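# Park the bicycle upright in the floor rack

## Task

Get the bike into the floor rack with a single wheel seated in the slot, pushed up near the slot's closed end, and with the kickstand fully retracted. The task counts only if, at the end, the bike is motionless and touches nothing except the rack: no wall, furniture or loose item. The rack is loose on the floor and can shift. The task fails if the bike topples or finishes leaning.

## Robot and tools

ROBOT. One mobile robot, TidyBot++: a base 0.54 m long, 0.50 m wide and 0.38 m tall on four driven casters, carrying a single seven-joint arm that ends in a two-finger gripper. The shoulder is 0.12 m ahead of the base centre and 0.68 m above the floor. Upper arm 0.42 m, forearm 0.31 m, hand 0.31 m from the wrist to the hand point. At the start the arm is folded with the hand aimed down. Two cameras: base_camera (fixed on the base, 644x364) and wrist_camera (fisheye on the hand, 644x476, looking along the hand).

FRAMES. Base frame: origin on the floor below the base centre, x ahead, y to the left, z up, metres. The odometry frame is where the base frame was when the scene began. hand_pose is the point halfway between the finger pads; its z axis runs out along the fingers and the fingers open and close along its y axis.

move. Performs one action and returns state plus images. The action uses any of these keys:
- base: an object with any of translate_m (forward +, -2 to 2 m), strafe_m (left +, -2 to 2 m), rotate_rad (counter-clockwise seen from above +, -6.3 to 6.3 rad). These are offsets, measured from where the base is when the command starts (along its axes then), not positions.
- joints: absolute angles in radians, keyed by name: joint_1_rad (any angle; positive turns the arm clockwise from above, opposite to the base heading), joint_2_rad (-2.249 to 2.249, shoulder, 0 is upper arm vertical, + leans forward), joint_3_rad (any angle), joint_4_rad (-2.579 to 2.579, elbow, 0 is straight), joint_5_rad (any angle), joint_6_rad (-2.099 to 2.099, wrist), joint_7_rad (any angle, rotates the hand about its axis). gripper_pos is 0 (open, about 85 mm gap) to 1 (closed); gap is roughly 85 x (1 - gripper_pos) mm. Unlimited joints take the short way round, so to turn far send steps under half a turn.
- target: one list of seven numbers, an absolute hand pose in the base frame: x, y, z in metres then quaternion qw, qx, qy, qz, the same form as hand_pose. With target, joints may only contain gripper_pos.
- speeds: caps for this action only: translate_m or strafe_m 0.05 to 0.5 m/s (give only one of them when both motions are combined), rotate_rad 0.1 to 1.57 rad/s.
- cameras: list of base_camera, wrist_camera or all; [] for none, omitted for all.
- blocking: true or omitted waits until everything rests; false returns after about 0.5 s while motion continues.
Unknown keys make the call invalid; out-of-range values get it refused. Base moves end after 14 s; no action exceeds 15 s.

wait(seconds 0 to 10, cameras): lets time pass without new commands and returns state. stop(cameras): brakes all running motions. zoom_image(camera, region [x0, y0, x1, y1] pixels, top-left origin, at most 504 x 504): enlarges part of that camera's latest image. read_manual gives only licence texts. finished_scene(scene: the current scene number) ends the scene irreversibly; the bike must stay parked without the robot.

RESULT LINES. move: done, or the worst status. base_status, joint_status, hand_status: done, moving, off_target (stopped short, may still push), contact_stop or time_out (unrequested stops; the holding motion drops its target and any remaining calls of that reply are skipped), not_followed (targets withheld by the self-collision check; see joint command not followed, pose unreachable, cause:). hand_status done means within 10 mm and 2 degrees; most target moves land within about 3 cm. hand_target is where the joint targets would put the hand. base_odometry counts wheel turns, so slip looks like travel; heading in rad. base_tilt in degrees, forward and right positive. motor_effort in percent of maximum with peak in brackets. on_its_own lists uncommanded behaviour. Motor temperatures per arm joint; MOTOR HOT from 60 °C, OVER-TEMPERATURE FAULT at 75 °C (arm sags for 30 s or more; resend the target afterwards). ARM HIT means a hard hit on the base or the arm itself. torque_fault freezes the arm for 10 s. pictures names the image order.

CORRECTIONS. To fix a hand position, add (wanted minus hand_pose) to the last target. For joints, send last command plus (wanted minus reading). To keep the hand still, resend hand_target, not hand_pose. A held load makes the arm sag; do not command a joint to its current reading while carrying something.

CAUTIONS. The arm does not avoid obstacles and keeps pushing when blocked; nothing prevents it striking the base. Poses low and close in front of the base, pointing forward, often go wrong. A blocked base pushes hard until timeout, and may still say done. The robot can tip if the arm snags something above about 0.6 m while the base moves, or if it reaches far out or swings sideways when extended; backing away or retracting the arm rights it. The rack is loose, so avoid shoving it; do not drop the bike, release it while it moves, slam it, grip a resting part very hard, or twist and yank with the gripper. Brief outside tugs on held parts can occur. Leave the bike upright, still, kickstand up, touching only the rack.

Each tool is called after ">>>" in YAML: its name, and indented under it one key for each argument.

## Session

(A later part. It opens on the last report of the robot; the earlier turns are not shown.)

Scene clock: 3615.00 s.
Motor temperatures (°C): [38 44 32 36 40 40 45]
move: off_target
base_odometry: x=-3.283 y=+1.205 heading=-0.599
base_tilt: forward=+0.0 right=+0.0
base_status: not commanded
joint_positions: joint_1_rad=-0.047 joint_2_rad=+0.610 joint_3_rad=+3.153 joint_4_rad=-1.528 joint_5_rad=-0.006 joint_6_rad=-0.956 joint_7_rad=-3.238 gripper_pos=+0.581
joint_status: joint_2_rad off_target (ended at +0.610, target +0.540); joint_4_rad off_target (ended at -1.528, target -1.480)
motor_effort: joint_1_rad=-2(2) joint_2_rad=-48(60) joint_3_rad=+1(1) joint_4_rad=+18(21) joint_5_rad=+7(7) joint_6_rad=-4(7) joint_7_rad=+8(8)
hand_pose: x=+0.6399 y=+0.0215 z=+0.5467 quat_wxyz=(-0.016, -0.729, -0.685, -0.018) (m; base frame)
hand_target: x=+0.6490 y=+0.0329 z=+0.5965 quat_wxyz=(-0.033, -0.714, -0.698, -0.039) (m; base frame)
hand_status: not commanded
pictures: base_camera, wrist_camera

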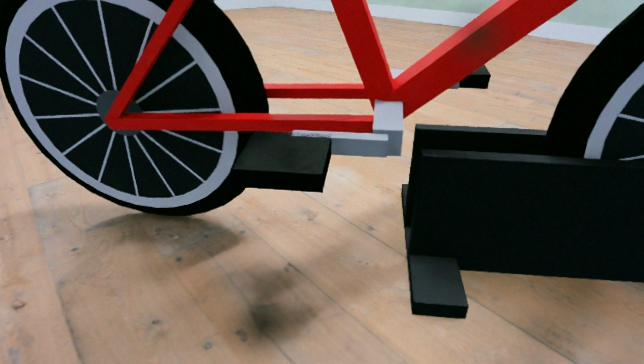

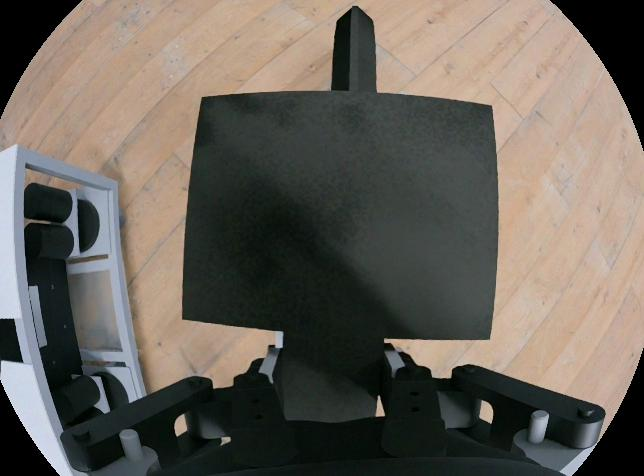

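>>> move:
  joints: {"joint_2_rad": 0.55, "joint_4_rad": -1.60, "joint_6_rad": -0.86}
  base: {"translate_m": -0.05}
  speeds: {"translate_m": 0.05}

Scene clock: 3623.80 s.
Motor temperatures (°C): [38 44 32 36 40 40 45]
move: off_target
base_odometry: x=-3.324 y=+1.233 heading=-0.599
base_tilt: forward=+0.0 right=+0.0
base_status: done
joint_positions: joint_1_rad=-0.054 joint_2_rad=+0.603 joint_3_rad=+3.149 joint_4_rad=-1.560 joint_5_rad=-0.010 joint_6_rad=-0.861 joint_7_rad=-3.238 gripper_pos=+0.581
joint_status: joint_2_rad off_target (ended at +0.603, target +0.550); joint_4_rad off_target (ended at -1.560, target -1.600); the others done
motor_effort: joint_1_rad=-1(3) joint_2_rad=-42(50) joint_3_rad=+1(3) joint_4_rad=+10(16) joint_5_rad=+10(11) joint_6_rad=-8(10) joint_7_rad=+11(11)
hand_pose: x=+0.6544 y=+0.0288 z=+0.5435 quat_wxyz=(-0.037, -0.725, -0.686, -0.046) (m; base frame)
hand_target: x=+0.6418 y=+0.0325 z=+0.5599 quat_wxyz=(-0.043, -0.713, -0.698, -0.050) (m; base frame)
hand_status: not commanded
pictures: base_camera, wrist_camera

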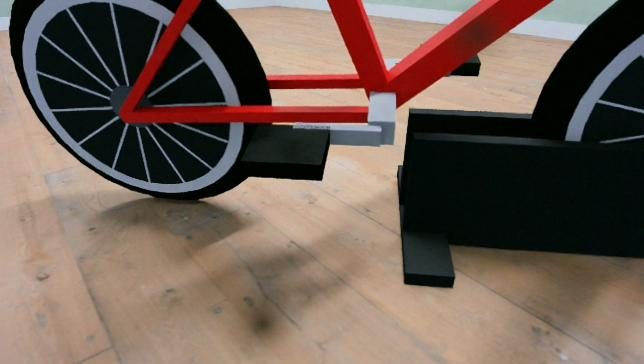

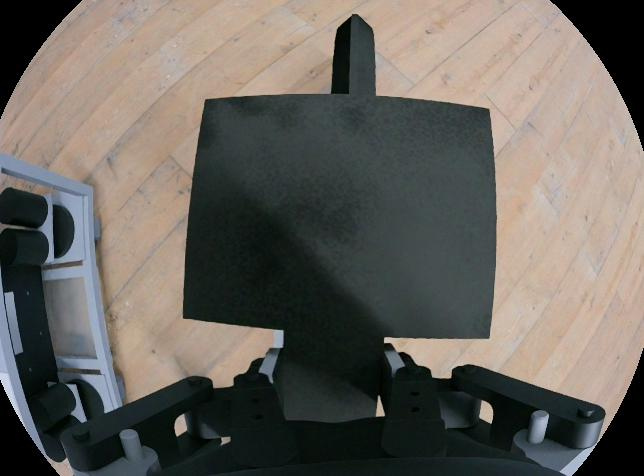

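>>> move:
  joints: {"joint_2_rad": 0.51, "joint_4_rad": -1.72, "joint_6_rad": -0.72}
  base: {"translate_m": -0.03}
  speeds: {"translate_m": 0.05}

Scene clock: 3629.00 s.
Motor temperatures (°C): [38 44 32 36 40 40 45]
move: off_target
base_odometry: x=-3.349 y=+1.250 heading=-0.599
base_tilt: forward=+0.0 right=+0.0
base_status: done
joint_positions: joint_1_rad=-0.047 joint_2_rad=+0.561 joint_3_rad=+3.148 joint_4_rad=-1.698 joint_5_rad=-0.014 joint_6_rad=-0.715 joint_7_rad=-3.238 gripper_pos=+0.581
joint_status: joint_2_rad off_target (ended at +0.561, target +0.510); the others done
motor_effort: joint_1_rad=-2(5) joint_2_rad=-37(46) joint_3_rad=+0(4) joint_4_rad=+11(14) joint_5_rad=+6(12) joint_6_rad=-7(11) joint_7_rad=+7(12)
hand_pose: x=+0.6372 y=+0.0252 z=+0.5317 quat_wxyz=(-0.053, -0.727, -0.681, -0.066) (m; base frame)
hand_target: x=+0.6312 y=+0.0319 z=+0.5509 quat_wxyz=(-0.062, -0.712, -0.696, -0.072) (m; base frame)
hand_status: not commanded
pictures: base_camera, wrist_camera

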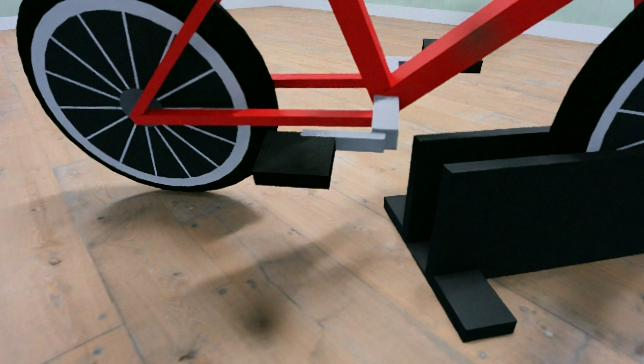

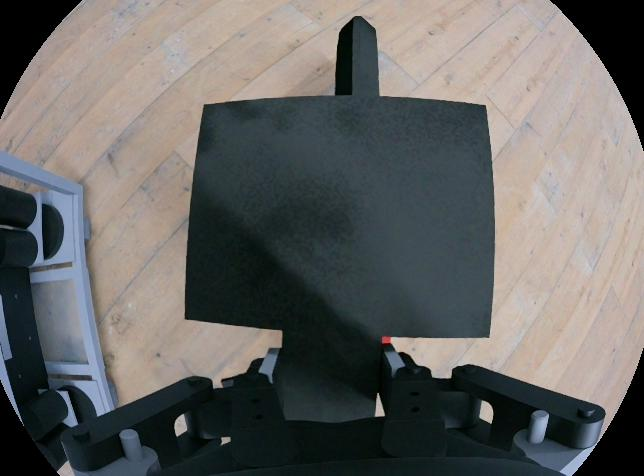

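>>> move:
  joints: {"joint_2_rad": 0.55, "joint_4_rad": -1.56, "joint_6_rad": -0.90}
  base: {"translate_m": 0.045}
  speeds: {"translate_m": 0.05}

Scene clock: 3640.43 s.
Motor temperatures (°C): [38 44 32 36 40 40 45]
move: off_target
base_odometry: x=-3.312 y=+1.225 heading=-0.599
base_tilt: forward=+0.0 right=+0.0
base_status: done
joint_positions: joint_1_rad=-0.041 joint_2_rad=+0.578 joint_3_rad=+3.149 joint_4_rad=-1.616 joint_5_rad=-0.014 joint_6_rad=-0.848 joint_7_rad=-3.238 gripper_pos=+0.581
joint_status: joint_4_rad off_target (ended at -1.616, target -1.560); the others done
motor_effort: joint_1_rad=-5(7) joint_2_rad=-36(40) joint_3_rad=-3(5) joint_4_rad=+19(20) joint_5_rad=+4(7) joint_6_rad=+4(6) joint_7_rad=+7(8)
hand_pose: x=+0.6351 y=+0.0219 z=+0.5413 quat_wxyz=(-0.031, -0.731, -0.681, -0.040) (m; base frame)
hand_target: x=+0.6485 y=+0.0329 z=+0.5705 quat_wxyz=(-0.043, -0.713, -0.698, -0.050) (m; base frame)
hand_status: not commanded
pictures: base_camera, wrist_camera

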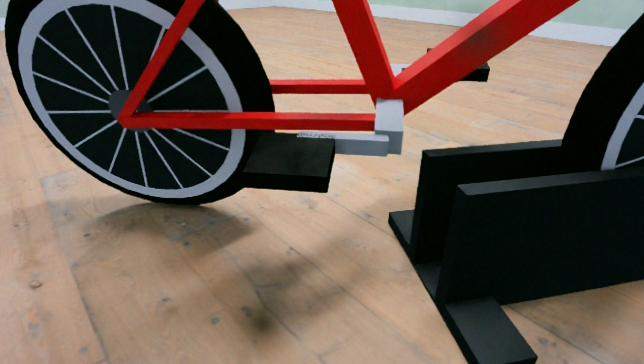

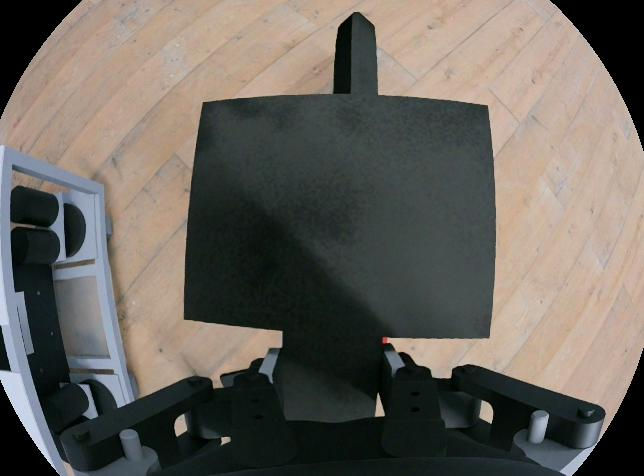

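>>> move:
  base: {"translate_m": -0.054, "strafe_m": -0.095, "rotate_rad": 0.148}
  speeds: {"translate_m": 0.08, "rotate_rad": 0.1}
  cameras: []

>>> move:
  base: {"translate_m": -0.054, "strafe_m": -0.095, "rotate_rad": 0.148}
  speeds: {"translate_m": 0.08, "rotate_rad": 0.1}

Scene clock: 3647.17 s.
Motor temperatures (°C): [38 44 32 36 40 40 45]
move: done
base_odometry: x=-3.410 y=+1.177 heading=-0.452
base_tilt: forward=-0.1 right=+0.0
base_status: done
joint_positions: joint_1_rad=-0.027 joint_2_rad=+0.616 joint_3_rad=+3.160 joint_4_rad=-1.578 joint_5_rad=-0.034 joint_6_rad=-0.838 joint_7_rad=-3.259 gripper_pos=+0.581
joint_status: not commanded
motor_effort: joint_1_rad=-7(10) joint_2_rad=-45(48) joint_3_rad=-4(5) joint_4_rad=+12(18) joint_5_rad=+9(14) joint_6_rad=-13(16) joint_7_rad=+14(16)
hand_pose: x=+0.6515 y=+0.0141 z=+0.5322 quat_wxyz=(-0.030, -0.749, -0.660, -0.047) (m; base frame)
hand_target: x=+0.6485 y=+0.0329 z=+0.5705 quat_wxyz=(-0.043, -0.713, -0.698, -0.050) (m; base frame)
hand_status: not commanded
pictures: none
No camera images: "cameras" was empty.

Scene clock: 3649.40 s.
Motor temperatures (°C): [38 44 32 36 40 40 45]
move: done
base_odometry: x=-3.500 y=+1.115 heading=-0.304
base_tilt: forward=+0.0 right=+0.0
base_status: done
joint_positions: joint_1_rad=-0.062 joint_2_rad=+0.547 joint_3_rad=+3.142 joint_4_rad=-1.561 joint_5_rad=-0.003 joint_6_rad=-0.870 joint_7_rad=-3.219 gripper_pos=+0.660
joint_status: not commanded
on_its_own: gripper_pos moved +0.079 to your old target +0.660
motor_effort: joint_1_rad=-1(11) joint_2_rad=-33(54) joint_3_rad=+1(7) joint_4_rad=+13(17) joint_5_rad=+0(13) joint_6_rad=+1(17) joint_7_rad=+0(17)
hand_pose: x=+0.6577 y=+0.0352 z=+0.5735 quat_wxyz=(-0.053, -0.711, -0.698, -0.063) (m; base frame)
hand_target: x=+0.6485 y=+0.0329 z=+0.5705 quat_wxyz=(-0.043, -0.713, -0.698, -0.050) (m; base frame)
hand_status: not commanded
pictures: base_camera, wrist_camera

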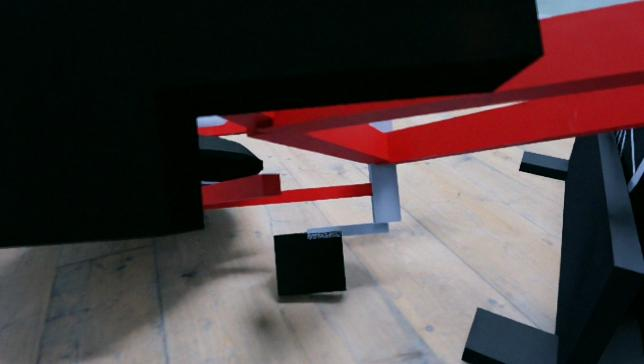

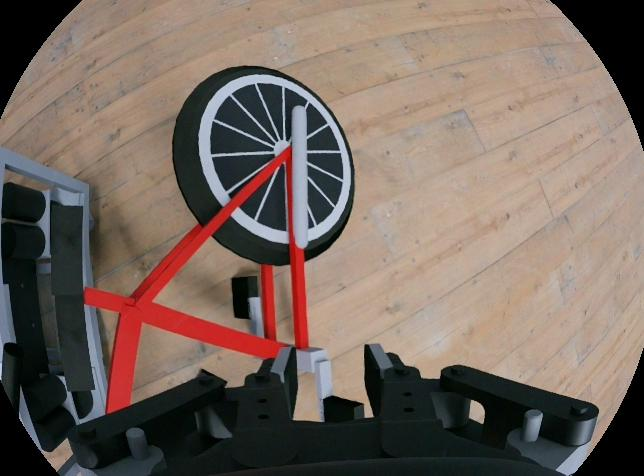

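>>> move:
  joints: {"joint_1_rad": 0, "joint_2_rad": 0, "joint_4_rad": -1.4, "joint_6_rad": -0.85, "joint_7_rad": -1.57, "gripper_pos": 0}

Scene clock: 3660.27 s.
Motor temperatures (°C): [38 43 32 36 40 40 45]
move: done
base_odometry: x=-3.500 y=+1.115 heading=-0.304
base_tilt: forward=-0.1 right=+0.0
base_status: not commanded
joint_positions: joint_1_rad=-0.012 joint_2_rad=+0.008 joint_3_rad=+3.142 joint_4_rad=-1.418 joint_5_rad=-0.003 joint_6_rad=-0.870 joint_7_rad=-1.651 gripper_pos=+0.000
joint_status: all done
motor_effort: joint_1_rad=-1(1) joint_2_rad=-19(36) joint_3_rad=+2(2) joint_4_rad=+18(20) joint_5_rad=+0(0) joint_6_rad=+7(8) joint_7_rad=+0(1)
hand_pose: x=+0.6662 y=+0.0085 z=+0.9416 quat_wxyz=(-0.410, -0.032, -0.911, -0.020) (m; base frame)
hand_target: x=+0.6710 y=+0.0022 z=+0.9604 quat_wxyz=(-0.431, +0.001, -0.902, +0.000) (m; base frame)
hand_status: not commanded
pictures: base_camera, wrist_camera

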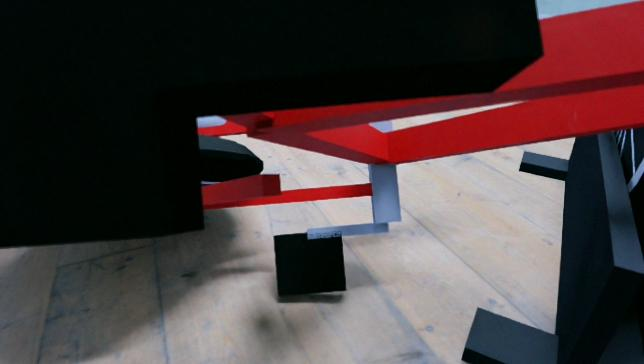

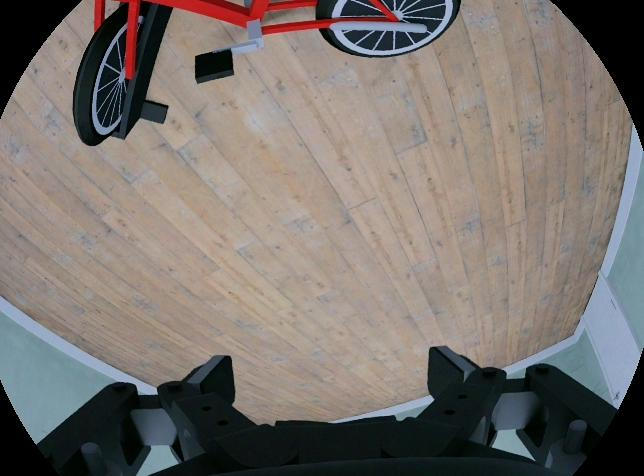

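>>> move:
  joints: {"joint_2_rad": -0.3, "joint_4_rad": -1.9, "joint_6_rad": -0.9}

Scene clock: 3666.60 s.
Motor temperatures (°C): [38 43 32 36 40 40 45]
move: done
base_odometry: x=-3.500 y=+1.115 heading=-0.304
base_tilt: forward=-0.2 right=+0.0
base_status: not commanded
joint_positions: joint_1_rad=-0.012 joint_2_rad=-0.279 joint_3_rad=+3.142 joint_4_rad=-1.872 joint_5_rad=-0.003 joint_6_rad=-0.870 joint_7_rad=-1.648 gripper_pos=+0.000
joint_status: all done
motor_effort: joint_1_rad=+0(1) joint_2_rad=-9(20) joint_3_rad=+2(2) joint_4_rad=+17(20) joint_5_rad=+0(1) joint_6_rad=+5(8) joint_7_rad=+0(0)
hand_pose: x=+0.5128 y=+0.0067 z=+0.8370 quat_wxyz=(-0.332, -0.032, -0.942, -0.017) (m; base frame)
hand_target: x=+0.4952 y=+0.0020 z=+0.8252 quat_wxyz=(-0.315, +0.001, -0.949, +0.000) (m; base frame)
hand_status: not commanded
pictures: base_camera, wrist_camera

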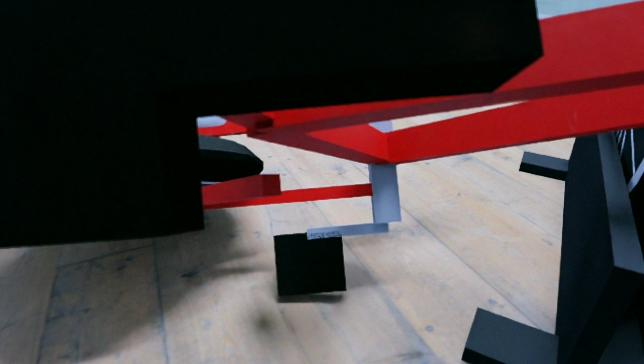

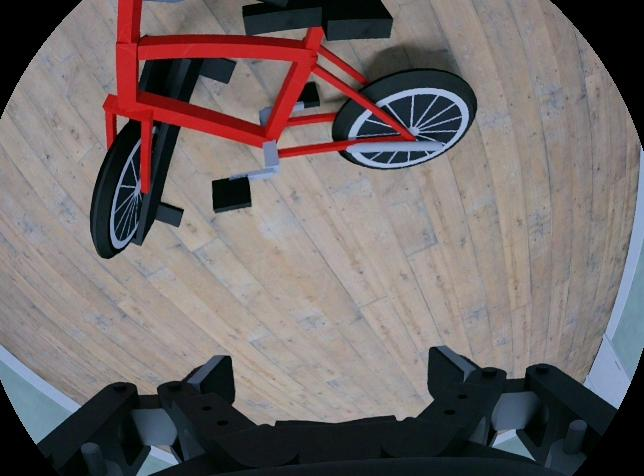

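>>> move:
  joints: {"joint_1_rad": 3.0}
  cameras: ["wrist_camera"]

Scene clock: 3676.30 s.
Motor temperatures (°C): [38 43 32 36 40 40 45]
move: done
base_odometry: x=-3.500 y=+1.115 heading=-0.304
base_tilt: forward=-0.1 right=+0.1
base_status: not commanded
joint_positions: joint_1_rad=+2.989 joint_2_rad=-0.279 joint_3_rad=+3.142 joint_4_rad=-1.872 joint_5_rad=-0.003 joint_6_rad=-0.870 joint_7_rad=-1.648 gripper_pos=+0.000
joint_status: all done
motor_effort: joint_1_rad=-1(2) joint_2_rad=-9(9) joint_3_rad=+2(3) joint_4_rad=+18(19) joint_5_rad=+0(1) joint_6_rad=+6(6) joint_7_rad=+0(0)
hand_pose: x=-0.2700 y=-0.0619 z=+0.8370 quat_wxyz=(-0.040, -0.942, -0.035, +0.330) (m; base frame)
hand_target: x=-0.2531 y=-0.0550 z=+0.8252 quat_wxyz=(-0.022, -0.947, -0.068, +0.315) (m; base frame)
hand_status: not commanded
pictures: wrist_camera

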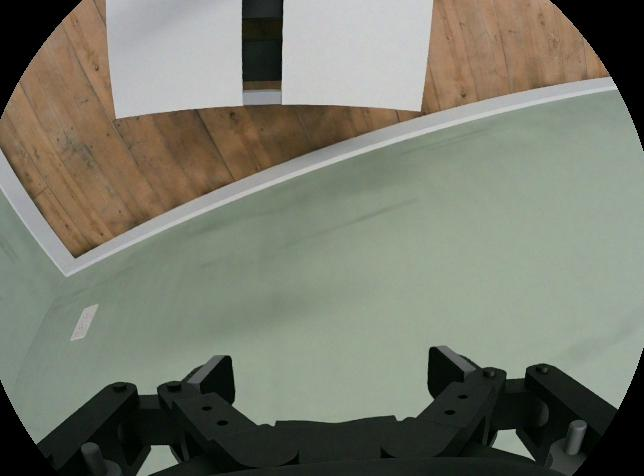

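>>> move:
  base: {"translate_m": -0.10, "strafe_m": 0.03}
  speeds: {"translate_m": 0.05}
  joints: {"joint_1_rad": 3.14, "joint_2_rad": -0.3, "joint_4_rad": -2.0, "joint_6_rad": -0.9}

Scene clock: 3716.03 s.
Motor temperatures (°C): [38 41 32 36 40 40 45]
move: done
base_odometry: x=-3.587 y=+1.173 heading=-0.304
base_tilt: forward=+0.0 right=+0.0
base_status: done
joint_positions: joint_1_rad=+3.130 joint_2_rad=-0.284 joint_3_rad=+3.142 joint_4_rad=-1.975 joint_5_rad=-0.003 joint_6_rad=-0.870 joint_7_rad=-1.648 gripper_pos=+0.000
joint_status: all done
motor_effort: joint_1_rad=-1(2) joint_2_rad=-8(10) joint_3_rad=+2(3) joint_4_rad=+18(19) joint_5_rad=+0(1) joint_6_rad=+5(7) joint_7_rad=+0(0)
hand_pose: x=-0.2459 y=-0.0062 z=+0.7878 quat_wxyz=(-0.014, -0.958, +0.032, +0.286) (m; base frame)
hand_target: x=-0.2288 y=-0.0025 z=+0.7765 quat_wxyz=(+0.000, -0.964, -0.002, +0.268) (m; base frame)
hand_status: not commanded
pictures: base_camera, wrist_camera

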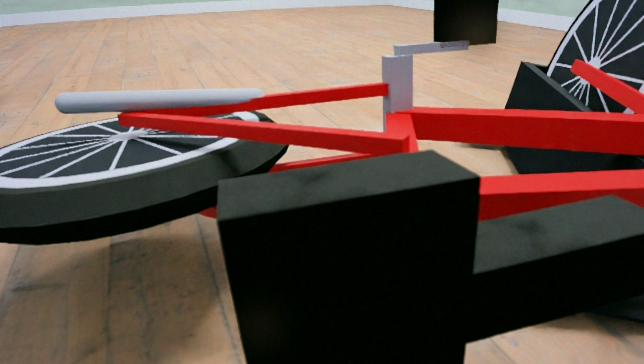

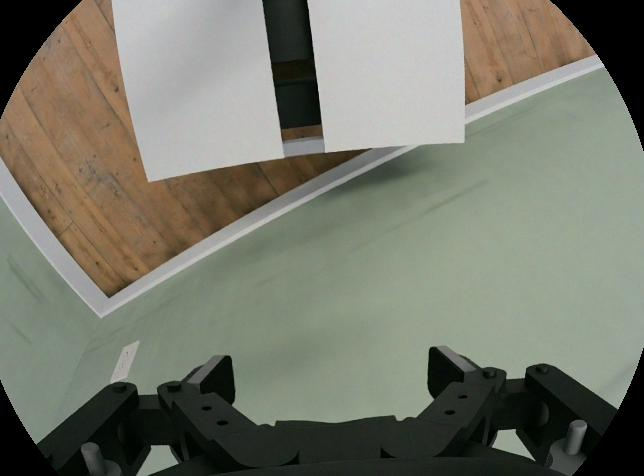

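>>> move:
  base: {"translate_m": 0.25}
  speeds: {"translate_m": 0.08}
  cameras: ["base_camera"]

Scene clock: 3724.80 s.
Motor temperatures (°C): [38 41 32 36 40 40 45]
move: done
base_odometry: x=-3.348 y=+1.099 heading=-0.304
base_tilt: forward=-0.1 right=+0.0
base_status: done
joint_positions: joint_1_rad=+3.130 joint_2_rad=-0.288 joint_3_rad=+3.142 joint_4_rad=-1.975 joint_5_rad=-0.003 joint_6_rad=-0.870 joint_7_rad=-1.648 gripper_pos=+0.000
joint_status: not commanded
motor_effort: joint_1_rad=-1(1) joint_2_rad=-8(11) joint_3_rad=+1(3) joint_4_rad=+18(19) joint_5_rad=+0(1) joint_6_rad=+5(6) joint_7_rad=+0(0)
hand_pose: x=-0.2454 y=-0.0061 z=+0.7893 quat_wxyz=(-0.014, -0.957, +0.032, +0.288) (m; base frame)
hand_target: x=-0.2288 y=-0.0025 z=+0.7765 quat_wxyz=(+0.000, -0.964, -0.002, +0.268) (m; base frame)
hand_status: not commanded
pictures: base_camera

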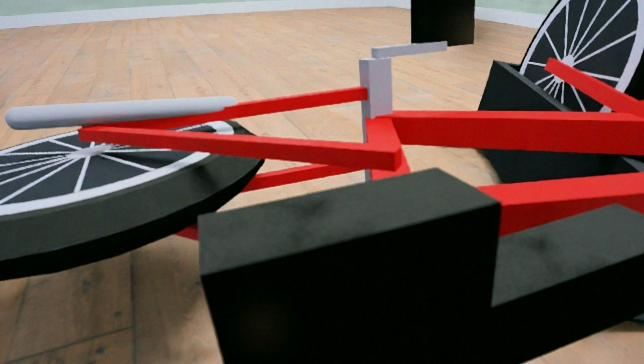

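>>> move:
  base: {"translate_m": 0.25}
  speeds: {"translate_m": 0.08}
  cameras: ["base_camera"]

Scene clock: 3731.87 s.
Motor temperatures (°C): [38 41 32 36 40 40 45]
move: done
base_odometry: x=-3.110 y=+1.024 heading=-0.304
base_tilt: forward=+0.0 right=+0.0
base_status: done
joint_positions: joint_1_rad=+3.130 joint_2_rad=-0.292 joint_3_rad=+3.142 joint_4_rad=-1.975 joint_5_rad=-0.003 joint_6_rad=-0.870 joint_7_rad=-1.648 gripper_pos=+0.000
joint_status: not commanded
motor_effort: joint_1_rad=+0(1) joint_2_rad=-7(11) joint_3_rad=+1(3) joint_4_rad=+17(19) joint_5_rad=+0(1) joint_6_rad=+5(6) joint_7_rad=+0(0)
hand_pose: x=-0.2450 y=-0.0061 z=+0.7904 quat_wxyz=(-0.014, -0.957, +0.032, +0.290) (m; base frame)
hand_target: x=-0.2288 y=-0.0025 z=+0.7765 quat_wxyz=(+0.000, -0.964, -0.002, +0.268) (m; base frame)
hand_status: not commanded
pictures: base_camera

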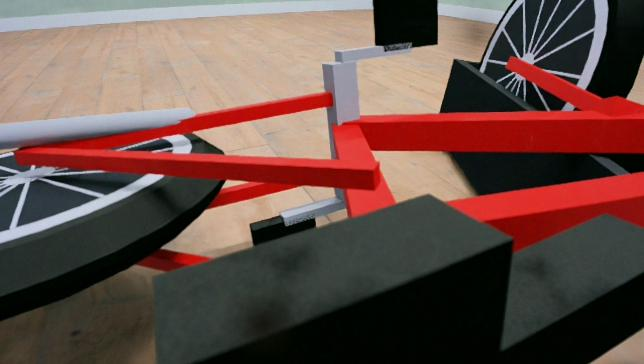

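>>> move:
  base: {"translate_m": -0.38}
  joints: {"joint_1_rad": 0, "joint_2_rad": 0, "joint_4_rad": -1.4, "joint_6_rad": -0.95, "joint_7_rad": -1.57}

Scene clock: 3740.00 s.
Motor temperatures (°C): [38 41 32 36 40 40 45]
move: done
base_odometry: x=-3.473 y=+1.138 heading=-0.303
base_tilt: forward=-0.1 right=+0.0
base_status: done
joint_positions: joint_1_rad=+0.010 joint_2_rad=-0.019 joint_3_rad=+3.142 joint_4_rad=-1.425 joint_5_rad=-0.003 joint_6_rad=-0.880 joint_7_rad=-1.648 gripper_pos=+0.000
joint_status: all done
motor_effort: joint_1_rad=-1(3) joint_2_rad=-18(19) joint_3_rad=+2(4) joint_4_rad=+19(20) joint_5_rad=+0(1) joint_6_rad=+7(8) joint_7_rad=+0(1)
hand_pose: x=+0.6562 y=-0.0034 z=+0.9499 quat_wxyz=(-0.415, -0.040, -0.909, -0.016) (m; base frame)
hand_target: x=+0.6502 y=+0.0022 z=+0.9372 quat_wxyz=(-0.386, +0.001, -0.923, +0.000) (m; base frame)
hand_status: not commanded
pictures: base_camera, wrist_camera

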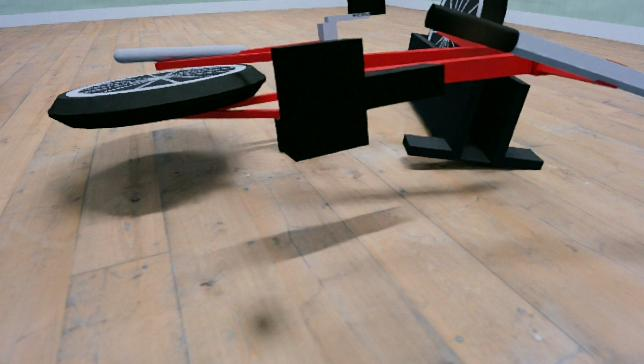

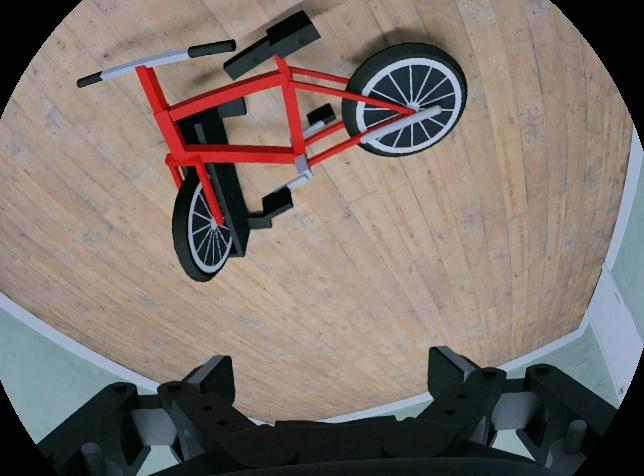

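>>> move:
  base: {"rotate_rad": 0.471}
  cameras: []

>>> move:
  base: {"translate_m": -0.19, "strafe_m": -0.454}

Scene clock: 3780.70 s.
Motor temperatures (°C): [38 40 32 36 40 40 45]
move: done
base_odometry: x=-3.473 y=+1.138 heading=+0.168
base_tilt: forward=-0.1 right=+0.1
base_status: done
joint_positions: joint_1_rad=-0.004 joint_2_rad=-0.014 joint_3_rad=+3.137 joint_4_rad=-1.424 joint_5_rad=-0.003 joint_6_rad=-0.880 joint_7_rad=-1.648 gripper_pos=+0.000
joint_status: not commanded
motor_effort: joint_1_rad=+0(3) joint_2_rad=-18(20) joint_3_rad=+2(4) joint_4_rad=+18(20) joint_5_rad=+0(1) joint_6_rad=+7(8) joint_7_rad=+0(0)
hand_pose: x=+0.6573 y=+0.0066 z=+0.9478 quat_wxyz=(-0.412, -0.032, -0.910, -0.019) (m; base frame)
hand_target: x=+0.6502 y=+0.0022 z=+0.9372 quat_wxyz=(-0.386, +0.001, -0.923, +0.000) (m; base frame)
hand_status: not commanded
pictures: none
No camera images: "cameras" was empty.

Scene clock: 3783.03 s.
Motor temperatures (°C): [38 40 32 36 40 40 45]
move: done
base_odometry: x=-3.584 y=+0.658 heading=+0.168
base_tilt: forward=-0.1 right=+0.0
base_status: done
joint_positions: joint_1_rad=+0.001 joint_2_rad=-0.012 joint_3_rad=+3.138 joint_4_rad=-1.424 joint_5_rad=-0.003 joint_6_rad=-0.882 joint_7_rad=-1.648 gripper_pos=+0.000
joint_status: not commanded
motor_effort: joint_1_rad=-1(3) joint_2_rad=-19(20) joint_3_rad=+2(3) joint_4_rad=+18(19) joint_5_rad=+0(1) joint_6_rad=+7(8) joint_7_rad=+0(0)
hand_pose: x=+0.6577 y=+0.0035 z=+0.9465 quat_wxyz=(-0.411, -0.034, -0.911, -0.018) (m; base frame)
hand_target: x=+0.6502 y=+0.0022 z=+0.9372 quat_wxyz=(-0.386, +0.001, -0.923, +0.000) (m; base frame)
hand_status: not commanded
pictures: base_camera, wrist_camera

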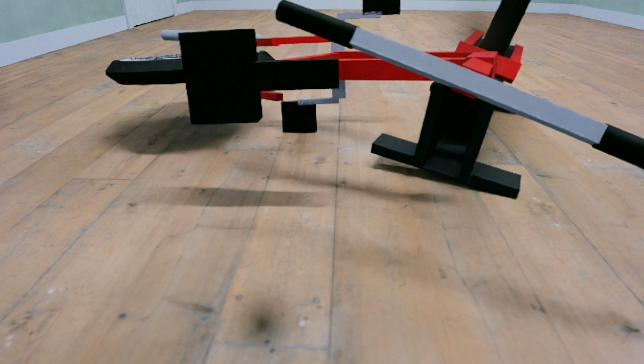

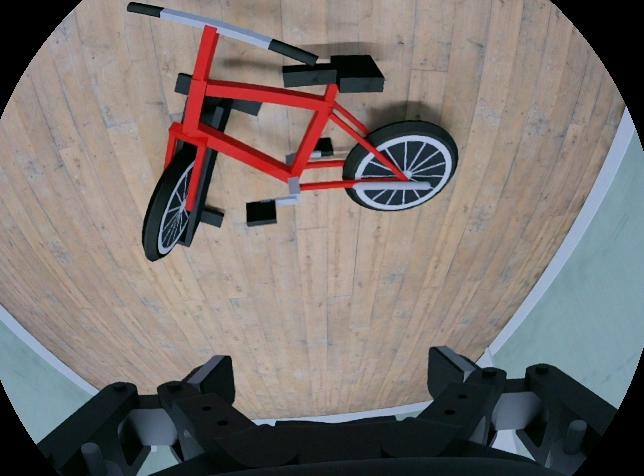

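>>> move:
  base: {"translate_m": -0.04, "strafe_m": 0.035}
  cameras: []

>>> move:
  joints: {"joint_1_rad": -0.065, "joint_2_rad": 0.5, "joint_4_rad": -2.45, "joint_6_rad": 1.2, "joint_7_rad": 3.06, "gripper_pos": 0.3}
  cameras: []

>>> move:
  joints: {"joint_1_rad": -0.065, "joint_2_rad": 1.3, "joint_4_rad": -2.42, "joint_6_rad": 1.93, "joint_7_rad": 3.06}

Scene clock: 3800.47 s.
Motor temperatures (°C): [38 40 32 36 40 40 45]
move: done
base_odometry: x=-3.630 y=+0.686 heading=+0.168
base_tilt: forward=+0.0 right=+0.1
base_status: done
joint_positions: joint_1_rad=+0.000 joint_2_rad=-0.006 joint_3_rad=+3.138 joint_4_rad=-1.423 joint_5_rad=-0.003 joint_6_rad=-0.885 joint_7_rad=-1.648 gripper_pos=+0.000
joint_status: not commanded
motor_effort: joint_1_rad=-1(2) joint_2_rad=-19(21) joint_3_rad=+2(3) joint_4_rad=+18(20) joint_5_rad=+0(1) joint_6_rad=+7(8) joint_7_rad=+0(0)
hand_pose: x=+0.6588 y=+0.0042 z=+0.9432 quat_wxyz=(-0.408, -0.034, -0.912, -0.018) (m; base frame)
hand_target: x=+0.6502 y=+0.0022 z=+0.9372 quat_wxyz=(-0.386, +0.001, -0.923, +0.000) (m; base frame)
hand_status: not commanded
pictures: none
No camera images: "cameras" was empty.

Scene clock: 3803.53 s.
Motor temperatures (°C): [38 40 32 36 40 40 45]
move: done
base_odometry: x=-3.630 y=+0.686 heading=+0.168
base_tilt: forward=-0.1 right=+0.0
base_status: not commanded
joint_positions: joint_1_rad=-0.052 joint_2_rad=+0.484 joint_3_rad=+3.138 joint_4_rad=-2.422 joint_5_rad=-0.003 joint_6_rad=+1.113 joint_7_rad=-3.143 gripper_pos=+0.300
joint_status: all done
motor_effort: joint_1_rad=-1(2) joint_2_rad=-25(27) joint_3_rad=+1(2) joint_4_rad=+8(20) joint_5_rad=+0(1) joint_6_rad=+9(10) joint_7_rad=+0(1)
hand_pose: x=+0.6908 y=+0.0320 z=+0.6800 quat_wxyz=(-0.429, -0.539, -0.566, -0.454) (m; base frame)
hand_target: x=+0.6855 y=+0.0390 z=+0.6870 quat_wxyz=(-0.418, -0.547, -0.538, -0.486) (m; base frame)
hand_status: not commanded
pictures: none
No camera images: "cameras" was empty.

Scene clock: 3805.93 s.
Motor temperatures (°C): [38 40 32 36 40 40 45]
move: done
base_odometry: x=-3.630 y=+0.686 heading=+0.168
base_tilt: forward=-0.1 right=+0.0
base_status: not commanded
joint_positions: joint_1_rad=-0.052 joint_2_rad=+1.288 joint_3_rad=+3.138 joint_4_rad=-2.422 joint_5_rad=-0.003 joint_6_rad=+1.843 joint_7_rad=-3.145 gripper_pos=+0.300
joint_status: all done
motor_effort: joint_1_rad=-1(2) joint_2_rad=-30(33) joint_3_rad=+1(2) joint_4_rad=-6(8) joint_5_rad=+0(1) joint_6_rad=+8(11) joint_7_rad=+0(1)
hand_pose: x=+0.6509 y=+0.0294 z=+0.4438 quat_wxyz=(-0.409, -0.555, -0.581, -0.432) (m; base frame)
hand_target: x=+0.6552 y=+0.0368 z=+0.4635 quat_wxyz=(-0.408, -0.556, -0.547, -0.474) (m; base frame)
hand_status: not commanded
pictures: base_camera, wrist_camera

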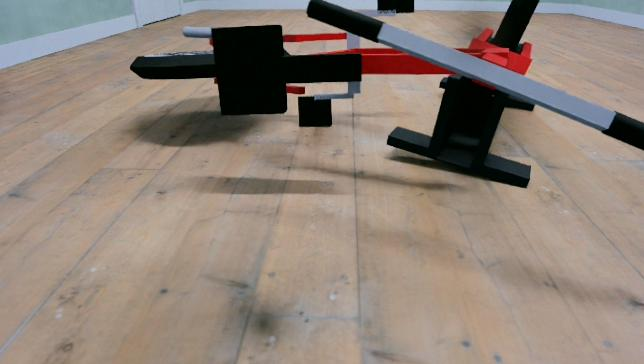

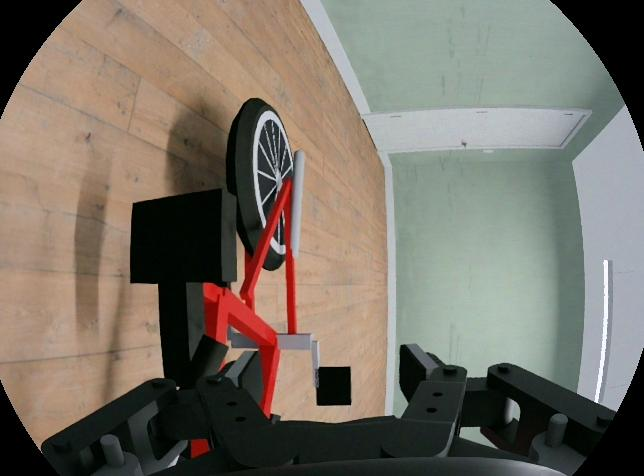

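>>> move:
  joints: {"joint_2_rad": 1.62, "joint_4_rad": -2.1, "joint_6_rad": 2.03}
  cameras: []

>>> move:
  joints: {"joint_2_rad": 1.985, "joint_4_rad": -1.66, "joint_6_rad": 2.06}

Scene clock: 3811.37 s.
Motor temperatures (°C): [38 39 32 36 40 40 45]
move: done
base_odometry: x=-3.630 y=+0.686 heading=+0.168
base_tilt: forward=-0.1 right=+0.0
base_status: not commanded
joint_positions: joint_1_rad=-0.052 joint_2_rad=+1.613 joint_3_rad=+3.138 joint_4_rad=-2.128 joint_5_rad=-0.003 joint_6_rad=+1.944 joint_7_rad=-3.145 gripper_pos=+0.300
joint_status: all done
motor_effort: joint_1_rad=+0(1) joint_2_rad=-32(34) joint_3_rad=+0(2) joint_4_rad=-5(7) joint_5_rad=+0(1) joint_6_rad=+9(11) joint_7_rad=+0(0)
hand_pose: x=+0.6647 y=+0.0300 z=+0.3349 quat_wxyz=(-0.428, -0.541, -0.565, -0.452) (m; base frame)
hand_target: x=+0.6752 y=+0.0380 z=+0.3609 quat_wxyz=(-0.433, -0.534, -0.524, -0.503) (m; base frame)
hand_status: not commanded
pictures: none
No camera images: "cameras" was empty.

Scene clock: 3812.97 s.
Motor temperatures (°C): [38 39 32 36 40 40 45]
move: done
base_odometry: x=-3.630 y=+0.686 heading=+0.168
base_tilt: forward=-0.1 right=+0.0
base_status: not commanded
joint_positions: joint_1_rad=-0.052 joint_2_rad=+1.976 joint_3_rad=+3.138 joint_4_rad=-1.689 joint_5_rad=-0.003 joint_6_rad=+1.974 joint_7_rad=-3.145 gripper_pos=+0.300
joint_status: all done
motor_effort: joint_1_rad=-1(1) joint_2_rad=-30(32) joint_3_rad=+1(1) joint_4_rad=-4(6) joint_5_rad=+0(1) joint_6_rad=+9(11) joint_7_rad=+0(0)
hand_pose: x=+0.6571 y=+0.0293 z=+0.2067 quat_wxyz=(-0.457, -0.517, -0.540, -0.482) (m; base frame)
hand_target: x=+0.6625 y=+0.0370 z=+0.2327 quat_wxyz=(-0.458, -0.508, -0.499, -0.532) (m; base frame)
hand_status: not commanded
pictures: base_camera, wrist_camera

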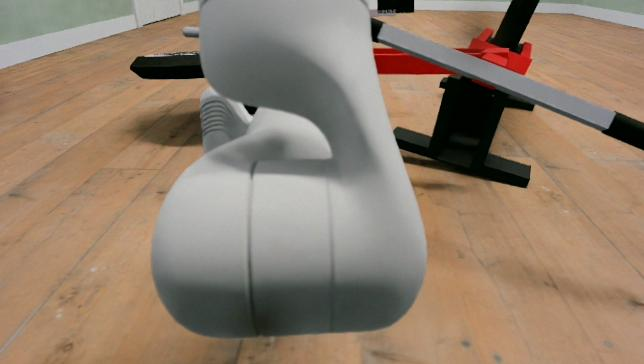

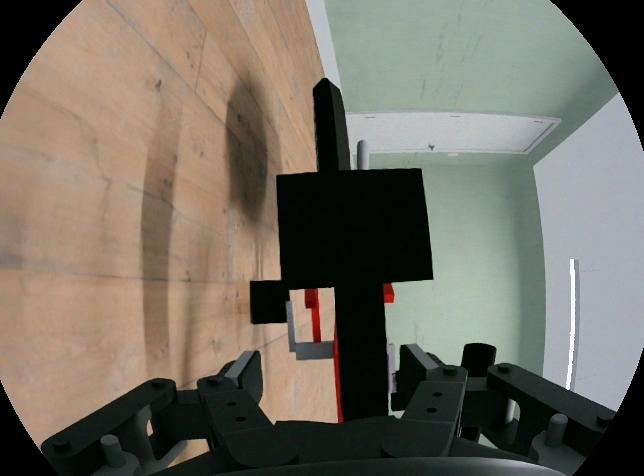

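>>> move:
  base: {"translate_m": 0.09}
  speeds: {"translate_m": 0.12}
  cameras: ["wrist_camera"]

Scene clock: 3820.77 s.
Motor temperatures (°C): [38 39 32 36 40 40 45]
move: done
base_odometry: x=-3.541 y=+0.701 heading=+0.168
base_tilt: forward=+0.0 right=+0.0
base_status: done
joint_positions: joint_1_rad=-0.053 joint_2_rad=+1.980 joint_3_rad=+3.138 joint_4_rad=-1.682 joint_5_rad=-0.003 joint_6_rad=+1.976 joint_7_rad=-3.145 gripper_pos=+0.300
joint_status: not commanded
motor_effort: joint_1_rad=+0(1) joint_2_rad=-30(32) joint_3_rad=+1(1) joint_4_rad=-4(5) joint_5_rad=+1(1) joint_6_rad=+10(10) joint_7_rad=+0(0)
hand_pose: x=+0.6570 y=+0.0298 z=+0.2059 quat_wxyz=(-0.458, -0.516, -0.540, -0.483) (m; base frame)
hand_target: x=+0.6625 y=+0.0370 z=+0.2327 quat_wxyz=(-0.458, -0.508, -0.499, -0.532) (m; base frame)
hand_status: not commanded
pictures: wrist_camera

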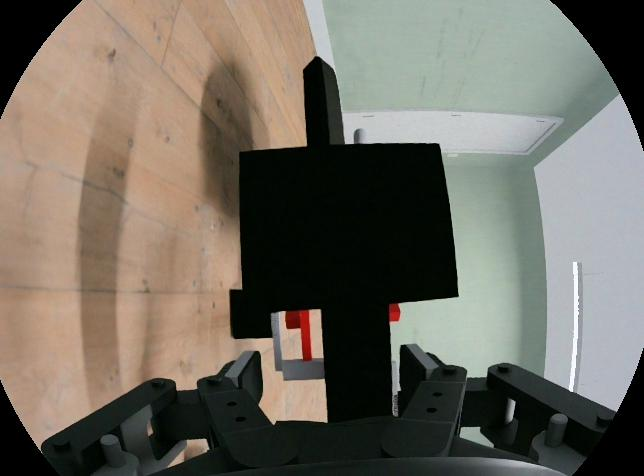

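>>> move:
  base: {"translate_m": 0.072}
  speeds: {"translate_m": 0.08}
  cameras: ["wrist_camera"]

Scene clock: 3825.40 s.
Motor temperatures (°C): [38 39 32 36 40 40 45]
move: done
base_odometry: x=-3.470 y=+0.713 heading=+0.169
base_tilt: forward=+0.0 right=+0.0
base_status: done
joint_positions: joint_1_rad=-0.054 joint_2_rad=+1.982 joint_3_rad=+3.138 joint_4_rad=-1.681 joint_5_rad=-0.003 joint_6_rad=+1.977 joint_7_rad=-3.145 gripper_pos=+0.300
joint_status: not commanded
motor_effort: joint_1_rad=-1(2) joint_2_rad=-30(31) joint_3_rad=+1(2) joint_4_rad=-4(5) joint_5_rad=+0(1) joint_6_rad=+9(10) joint_7_rad=+0(0)
hand_pose: x=+0.6566 y=+0.0302 z=+0.2054 quat_wxyz=(-0.457, -0.516, -0.540, -0.483) (m; base frame)
hand_target: x=+0.6625 y=+0.0370 z=+0.2327 quat_wxyz=(-0.458, -0.508, -0.499, -0.532) (m; base frame)
hand_status: not commanded
pictures: wrist_camera

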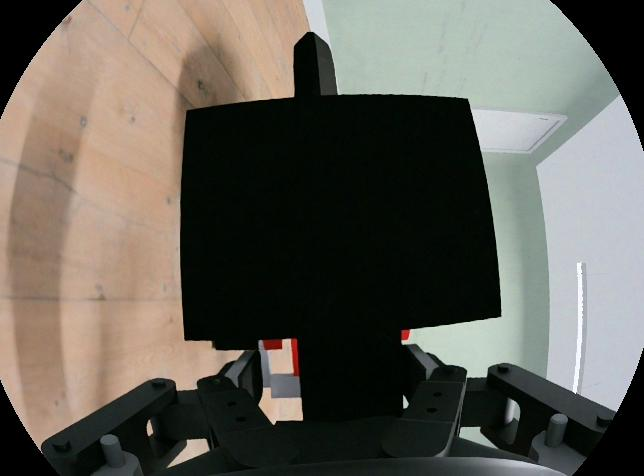

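>>> move:
  base: {"translate_m": 0.007}
  joints: {"joint_2_rad": 1.965}
  cameras: []

>>> move:
  joints: {"gripper_pos": 0.8}
  cameras: ["wrist_camera"]

Scene clock: 3830.83 s.
Motor temperatures (°C): [38 39 32 36 40 40 45]
move: done
base_odometry: x=-3.463 y=+0.715 heading=+0.169
base_tilt: forward=-0.1 right=+0.1
base_status: done
joint_positions: joint_1_rad=-0.055 joint_2_rad=+1.974 joint_3_rad=+3.138 joint_4_rad=-1.679 joint_5_rad=-0.003 joint_6_rad=+1.978 joint_7_rad=-3.145 gripper_pos=+0.300
joint_status: all done
motor_effort: joint_1_rad=-1(2) joint_2_rad=-30(32) joint_3_rad=+1(2) joint_4_rad=-4(5) joint_5_rad=+0(1) joint_6_rad=+10(10) joint_7_rad=+0(0)
hand_pose: x=+0.6609 y=+0.0308 z=+0.2103 quat_wxyz=(-0.460, -0.513, -0.537, -0.486) (m; base frame)
hand_target: x=+0.6714 y=+0.0376 z=+0.2437 quat_wxyz=(-0.463, -0.503, -0.494, -0.537) (m; base frame)
hand_status: not commanded
pictures: none
No camera images: "cameras" was empty.

Scene clock: 3831.67 s.
Motor temperatures (°C): [38 39 32 36 40 40 45]
move: off_target
base_odometry: x=-3.463 y=+0.715 heading=+0.169
base_tilt: forward=+0.0 right=+0.0
base_status: not commanded
joint_positions: joint_1_rad=-0.055 joint_2_rad=+1.975 joint_3_rad=+3.139 joint_4_rad=-1.680 joint_5_rad=-0.003 joint_6_rad=+1.981 joint_7_rad=-3.145 gripper_pos=+0.572
joint_status: gripper_pos off_target (ended at +0.572, target +0.800)
motor_effort: joint_1_rad=-1(1) joint_2_rad=-30(35) joint_3_rad=+0(1) joint_4_rad=-3(4) joint_5_rad=+1(2) joint_6_rad=+15(16) joint_7_rad=-3(3)
hand_pose: x=+0.6605 y=+0.0308 z=+0.2109 quat_wxyz=(-0.461, -0.512, -0.537, -0.487) (m; base frame)
hand_target: x=+0.6714 y=+0.0376 z=+0.2437 quat_wxyz=(-0.463, -0.503, -0.494, -0.537) (m; base frame)
hand_status: not commanded
pictures: wrist_camera

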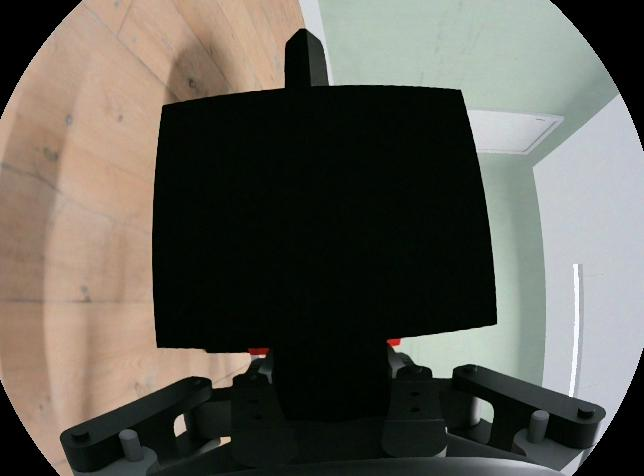

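>>> move:
  joints: {"joint_2_rad": 1.74, "joint_4_rad": -1.95, "joint_6_rad": 1.94}
  cameras: []

>>> move:
  joints: {"joint_2_rad": 1.49, "joint_4_rad": -2.13, "joint_6_rad": 1.76}
  base: {"translate_m": 0.03}
  speeds: {"translate_m": 0.05}

>>> move:
  joints: {"joint_2_rad": 1.08, "joint_4_rad": -2.3, "joint_6_rad": 1.31}
  base: {"translate_m": 0.05}
  speeds: {"translate_m": 0.05}

Scene clock: 3838.97 s.
Motor temperatures (°C): [38 39 32 36 40 40 45]
move: off_target
base_odometry: x=-3.463 y=+0.715 heading=+0.169
base_tilt: forward=+0.0 right=+0.0
base_status: not commanded
joint_positions: joint_1_rad=-0.055 joint_2_rad=+1.820 joint_3_rad=+3.140 joint_4_rad=-1.901 joint_5_rad=-0.003 joint_6_rad=+1.917 joint_7_rad=-3.147 gripper_pos=+0.573
joint_status: joint_2_rad off_target (ended at +1.820, target +1.740); joint_4_rad off_target (ended at -1.901, target -1.950); the others done
motor_effort: joint_1_rad=-1(4) joint_2_rad=-40(41) joint_3_rad=-2(3) joint_4_rad=-7(10) joint_5_rad=+0(4) joint_6_rad=+21(22) joint_7_rad=-1(3)
hand_pose: x=+0.6566 y=+0.0305 z=+0.2430 quat_wxyz=(-0.426, -0.542, -0.568, -0.451) (m; base frame)
hand_target: x=+0.6749 y=+0.0380 z=+0.2872 quat_wxyz=(-0.418, -0.548, -0.538, -0.486) (m; base frame)
hand_status: not commanded
pictures: none
No camera images: "cameras" was empty.

Scene clock: 3840.23 s.
Motor temperatures (°C): [38 39 32 36 40 40 45]
move: off_target
base_odometry: x=-3.433 y=+0.720 heading=+0.169
base_tilt: forward=-0.1 right=+0.0
base_status: done
joint_positions: joint_1_rad=-0.059 joint_2_rad=+1.594 joint_3_rad=+3.141 joint_4_rad=-2.094 joint_5_rad=-0.003 joint_6_rad=+1.728 joint_7_rad=-3.157 gripper_pos=+0.574
joint_status: joint_2_rad off_target (ended at +1.594, target +1.490); the others done
motor_effort: joint_1_rad=-2(3) joint_2_rad=-45(46) joint_3_rad=+0(3) joint_4_rad=-6(8) joint_5_rad=+2(3) joint_6_rad=+21(23) joint_7_rad=+1(2)
hand_pose: x=+0.6635 y=+0.0329 z=+0.2855 quat_wxyz=(-0.380, -0.575, -0.599, -0.408) (m; base frame)
hand_target: x=+0.6907 y=+0.0392 z=+0.3480 quat_wxyz=(-0.390, -0.572, -0.562, -0.453) (m; base frame)
hand_status: not commanded
pictures: base_camera, wrist_camera

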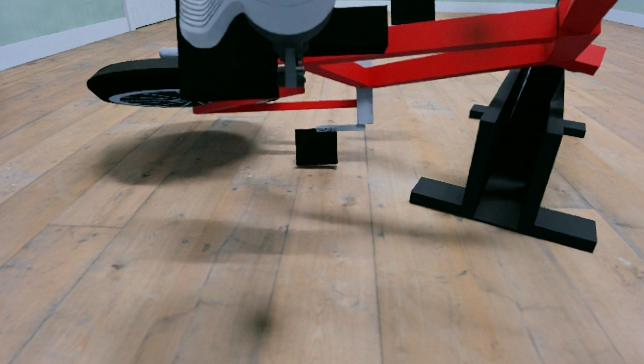

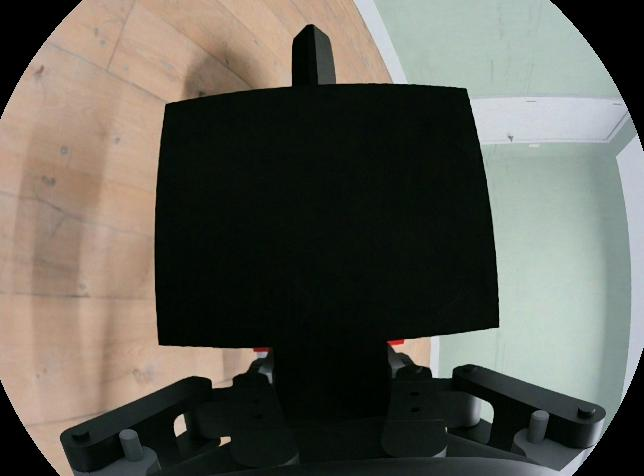

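Scene clock: 3841.80 s.
Motor temperatures (°C): [38 40 32 36 40 40 45]
move: off_target
base_odometry: x=-3.384 y=+0.728 heading=+0.170
base_tilt: forward=+0.1 right=+0.0
base_status: done
joint_positions: joint_1_rad=-0.069 joint_2_rad=+1.240 joint_3_rad=+3.148 joint_4_rad=-2.260 joint_5_rad=-0.003 joint_6_rad=+1.300 joint_7_rad=-3.163 gripper_pos=+0.574
joint_status: joint_2_rad off_target (ended at +1.240, target +1.080); joint_4_rad off_target (ended at -2.260, target -2.300); the others done
motor_effort: joint_1_rad=+0(3) joint_2_rad=-55(55) joint_3_rad=-1(4) joint_4_rad=-9(10) joint_5_rad=+0(3) joint_6_rad=+19(23) joint_7_rad=-2(8)
hand_pose: x=+0.6572 y=+0.0343 z=+0.3409 quat_wxyz=(-0.309, -0.615, -0.645, -0.332) (m; base frame)
hand_target: x=+0.6878 y=+0.0392 z=+0.4257 quat_wxyz=(-0.333, -0.613, -0.603, -0.387) (m; base frame)
hand_status: not commanded
pictures: base_camera, wrist_camera

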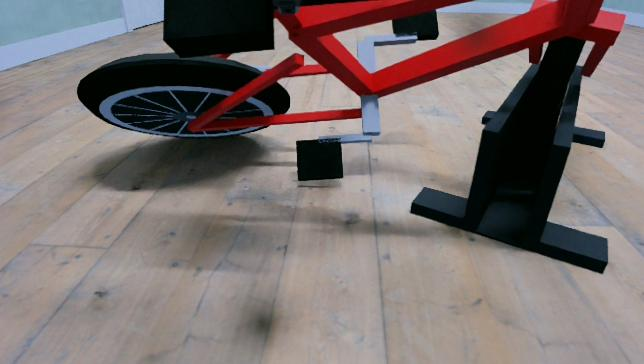

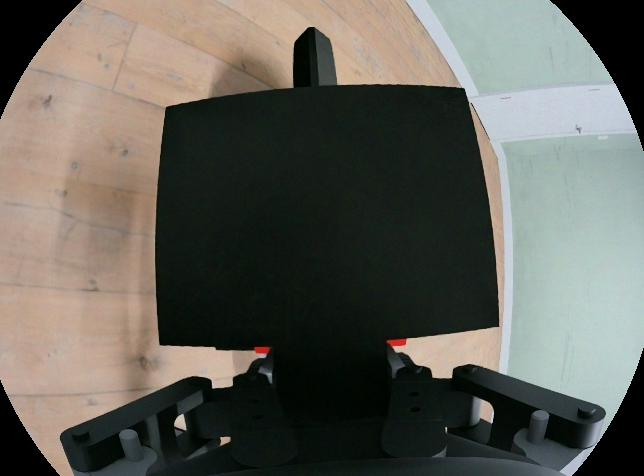

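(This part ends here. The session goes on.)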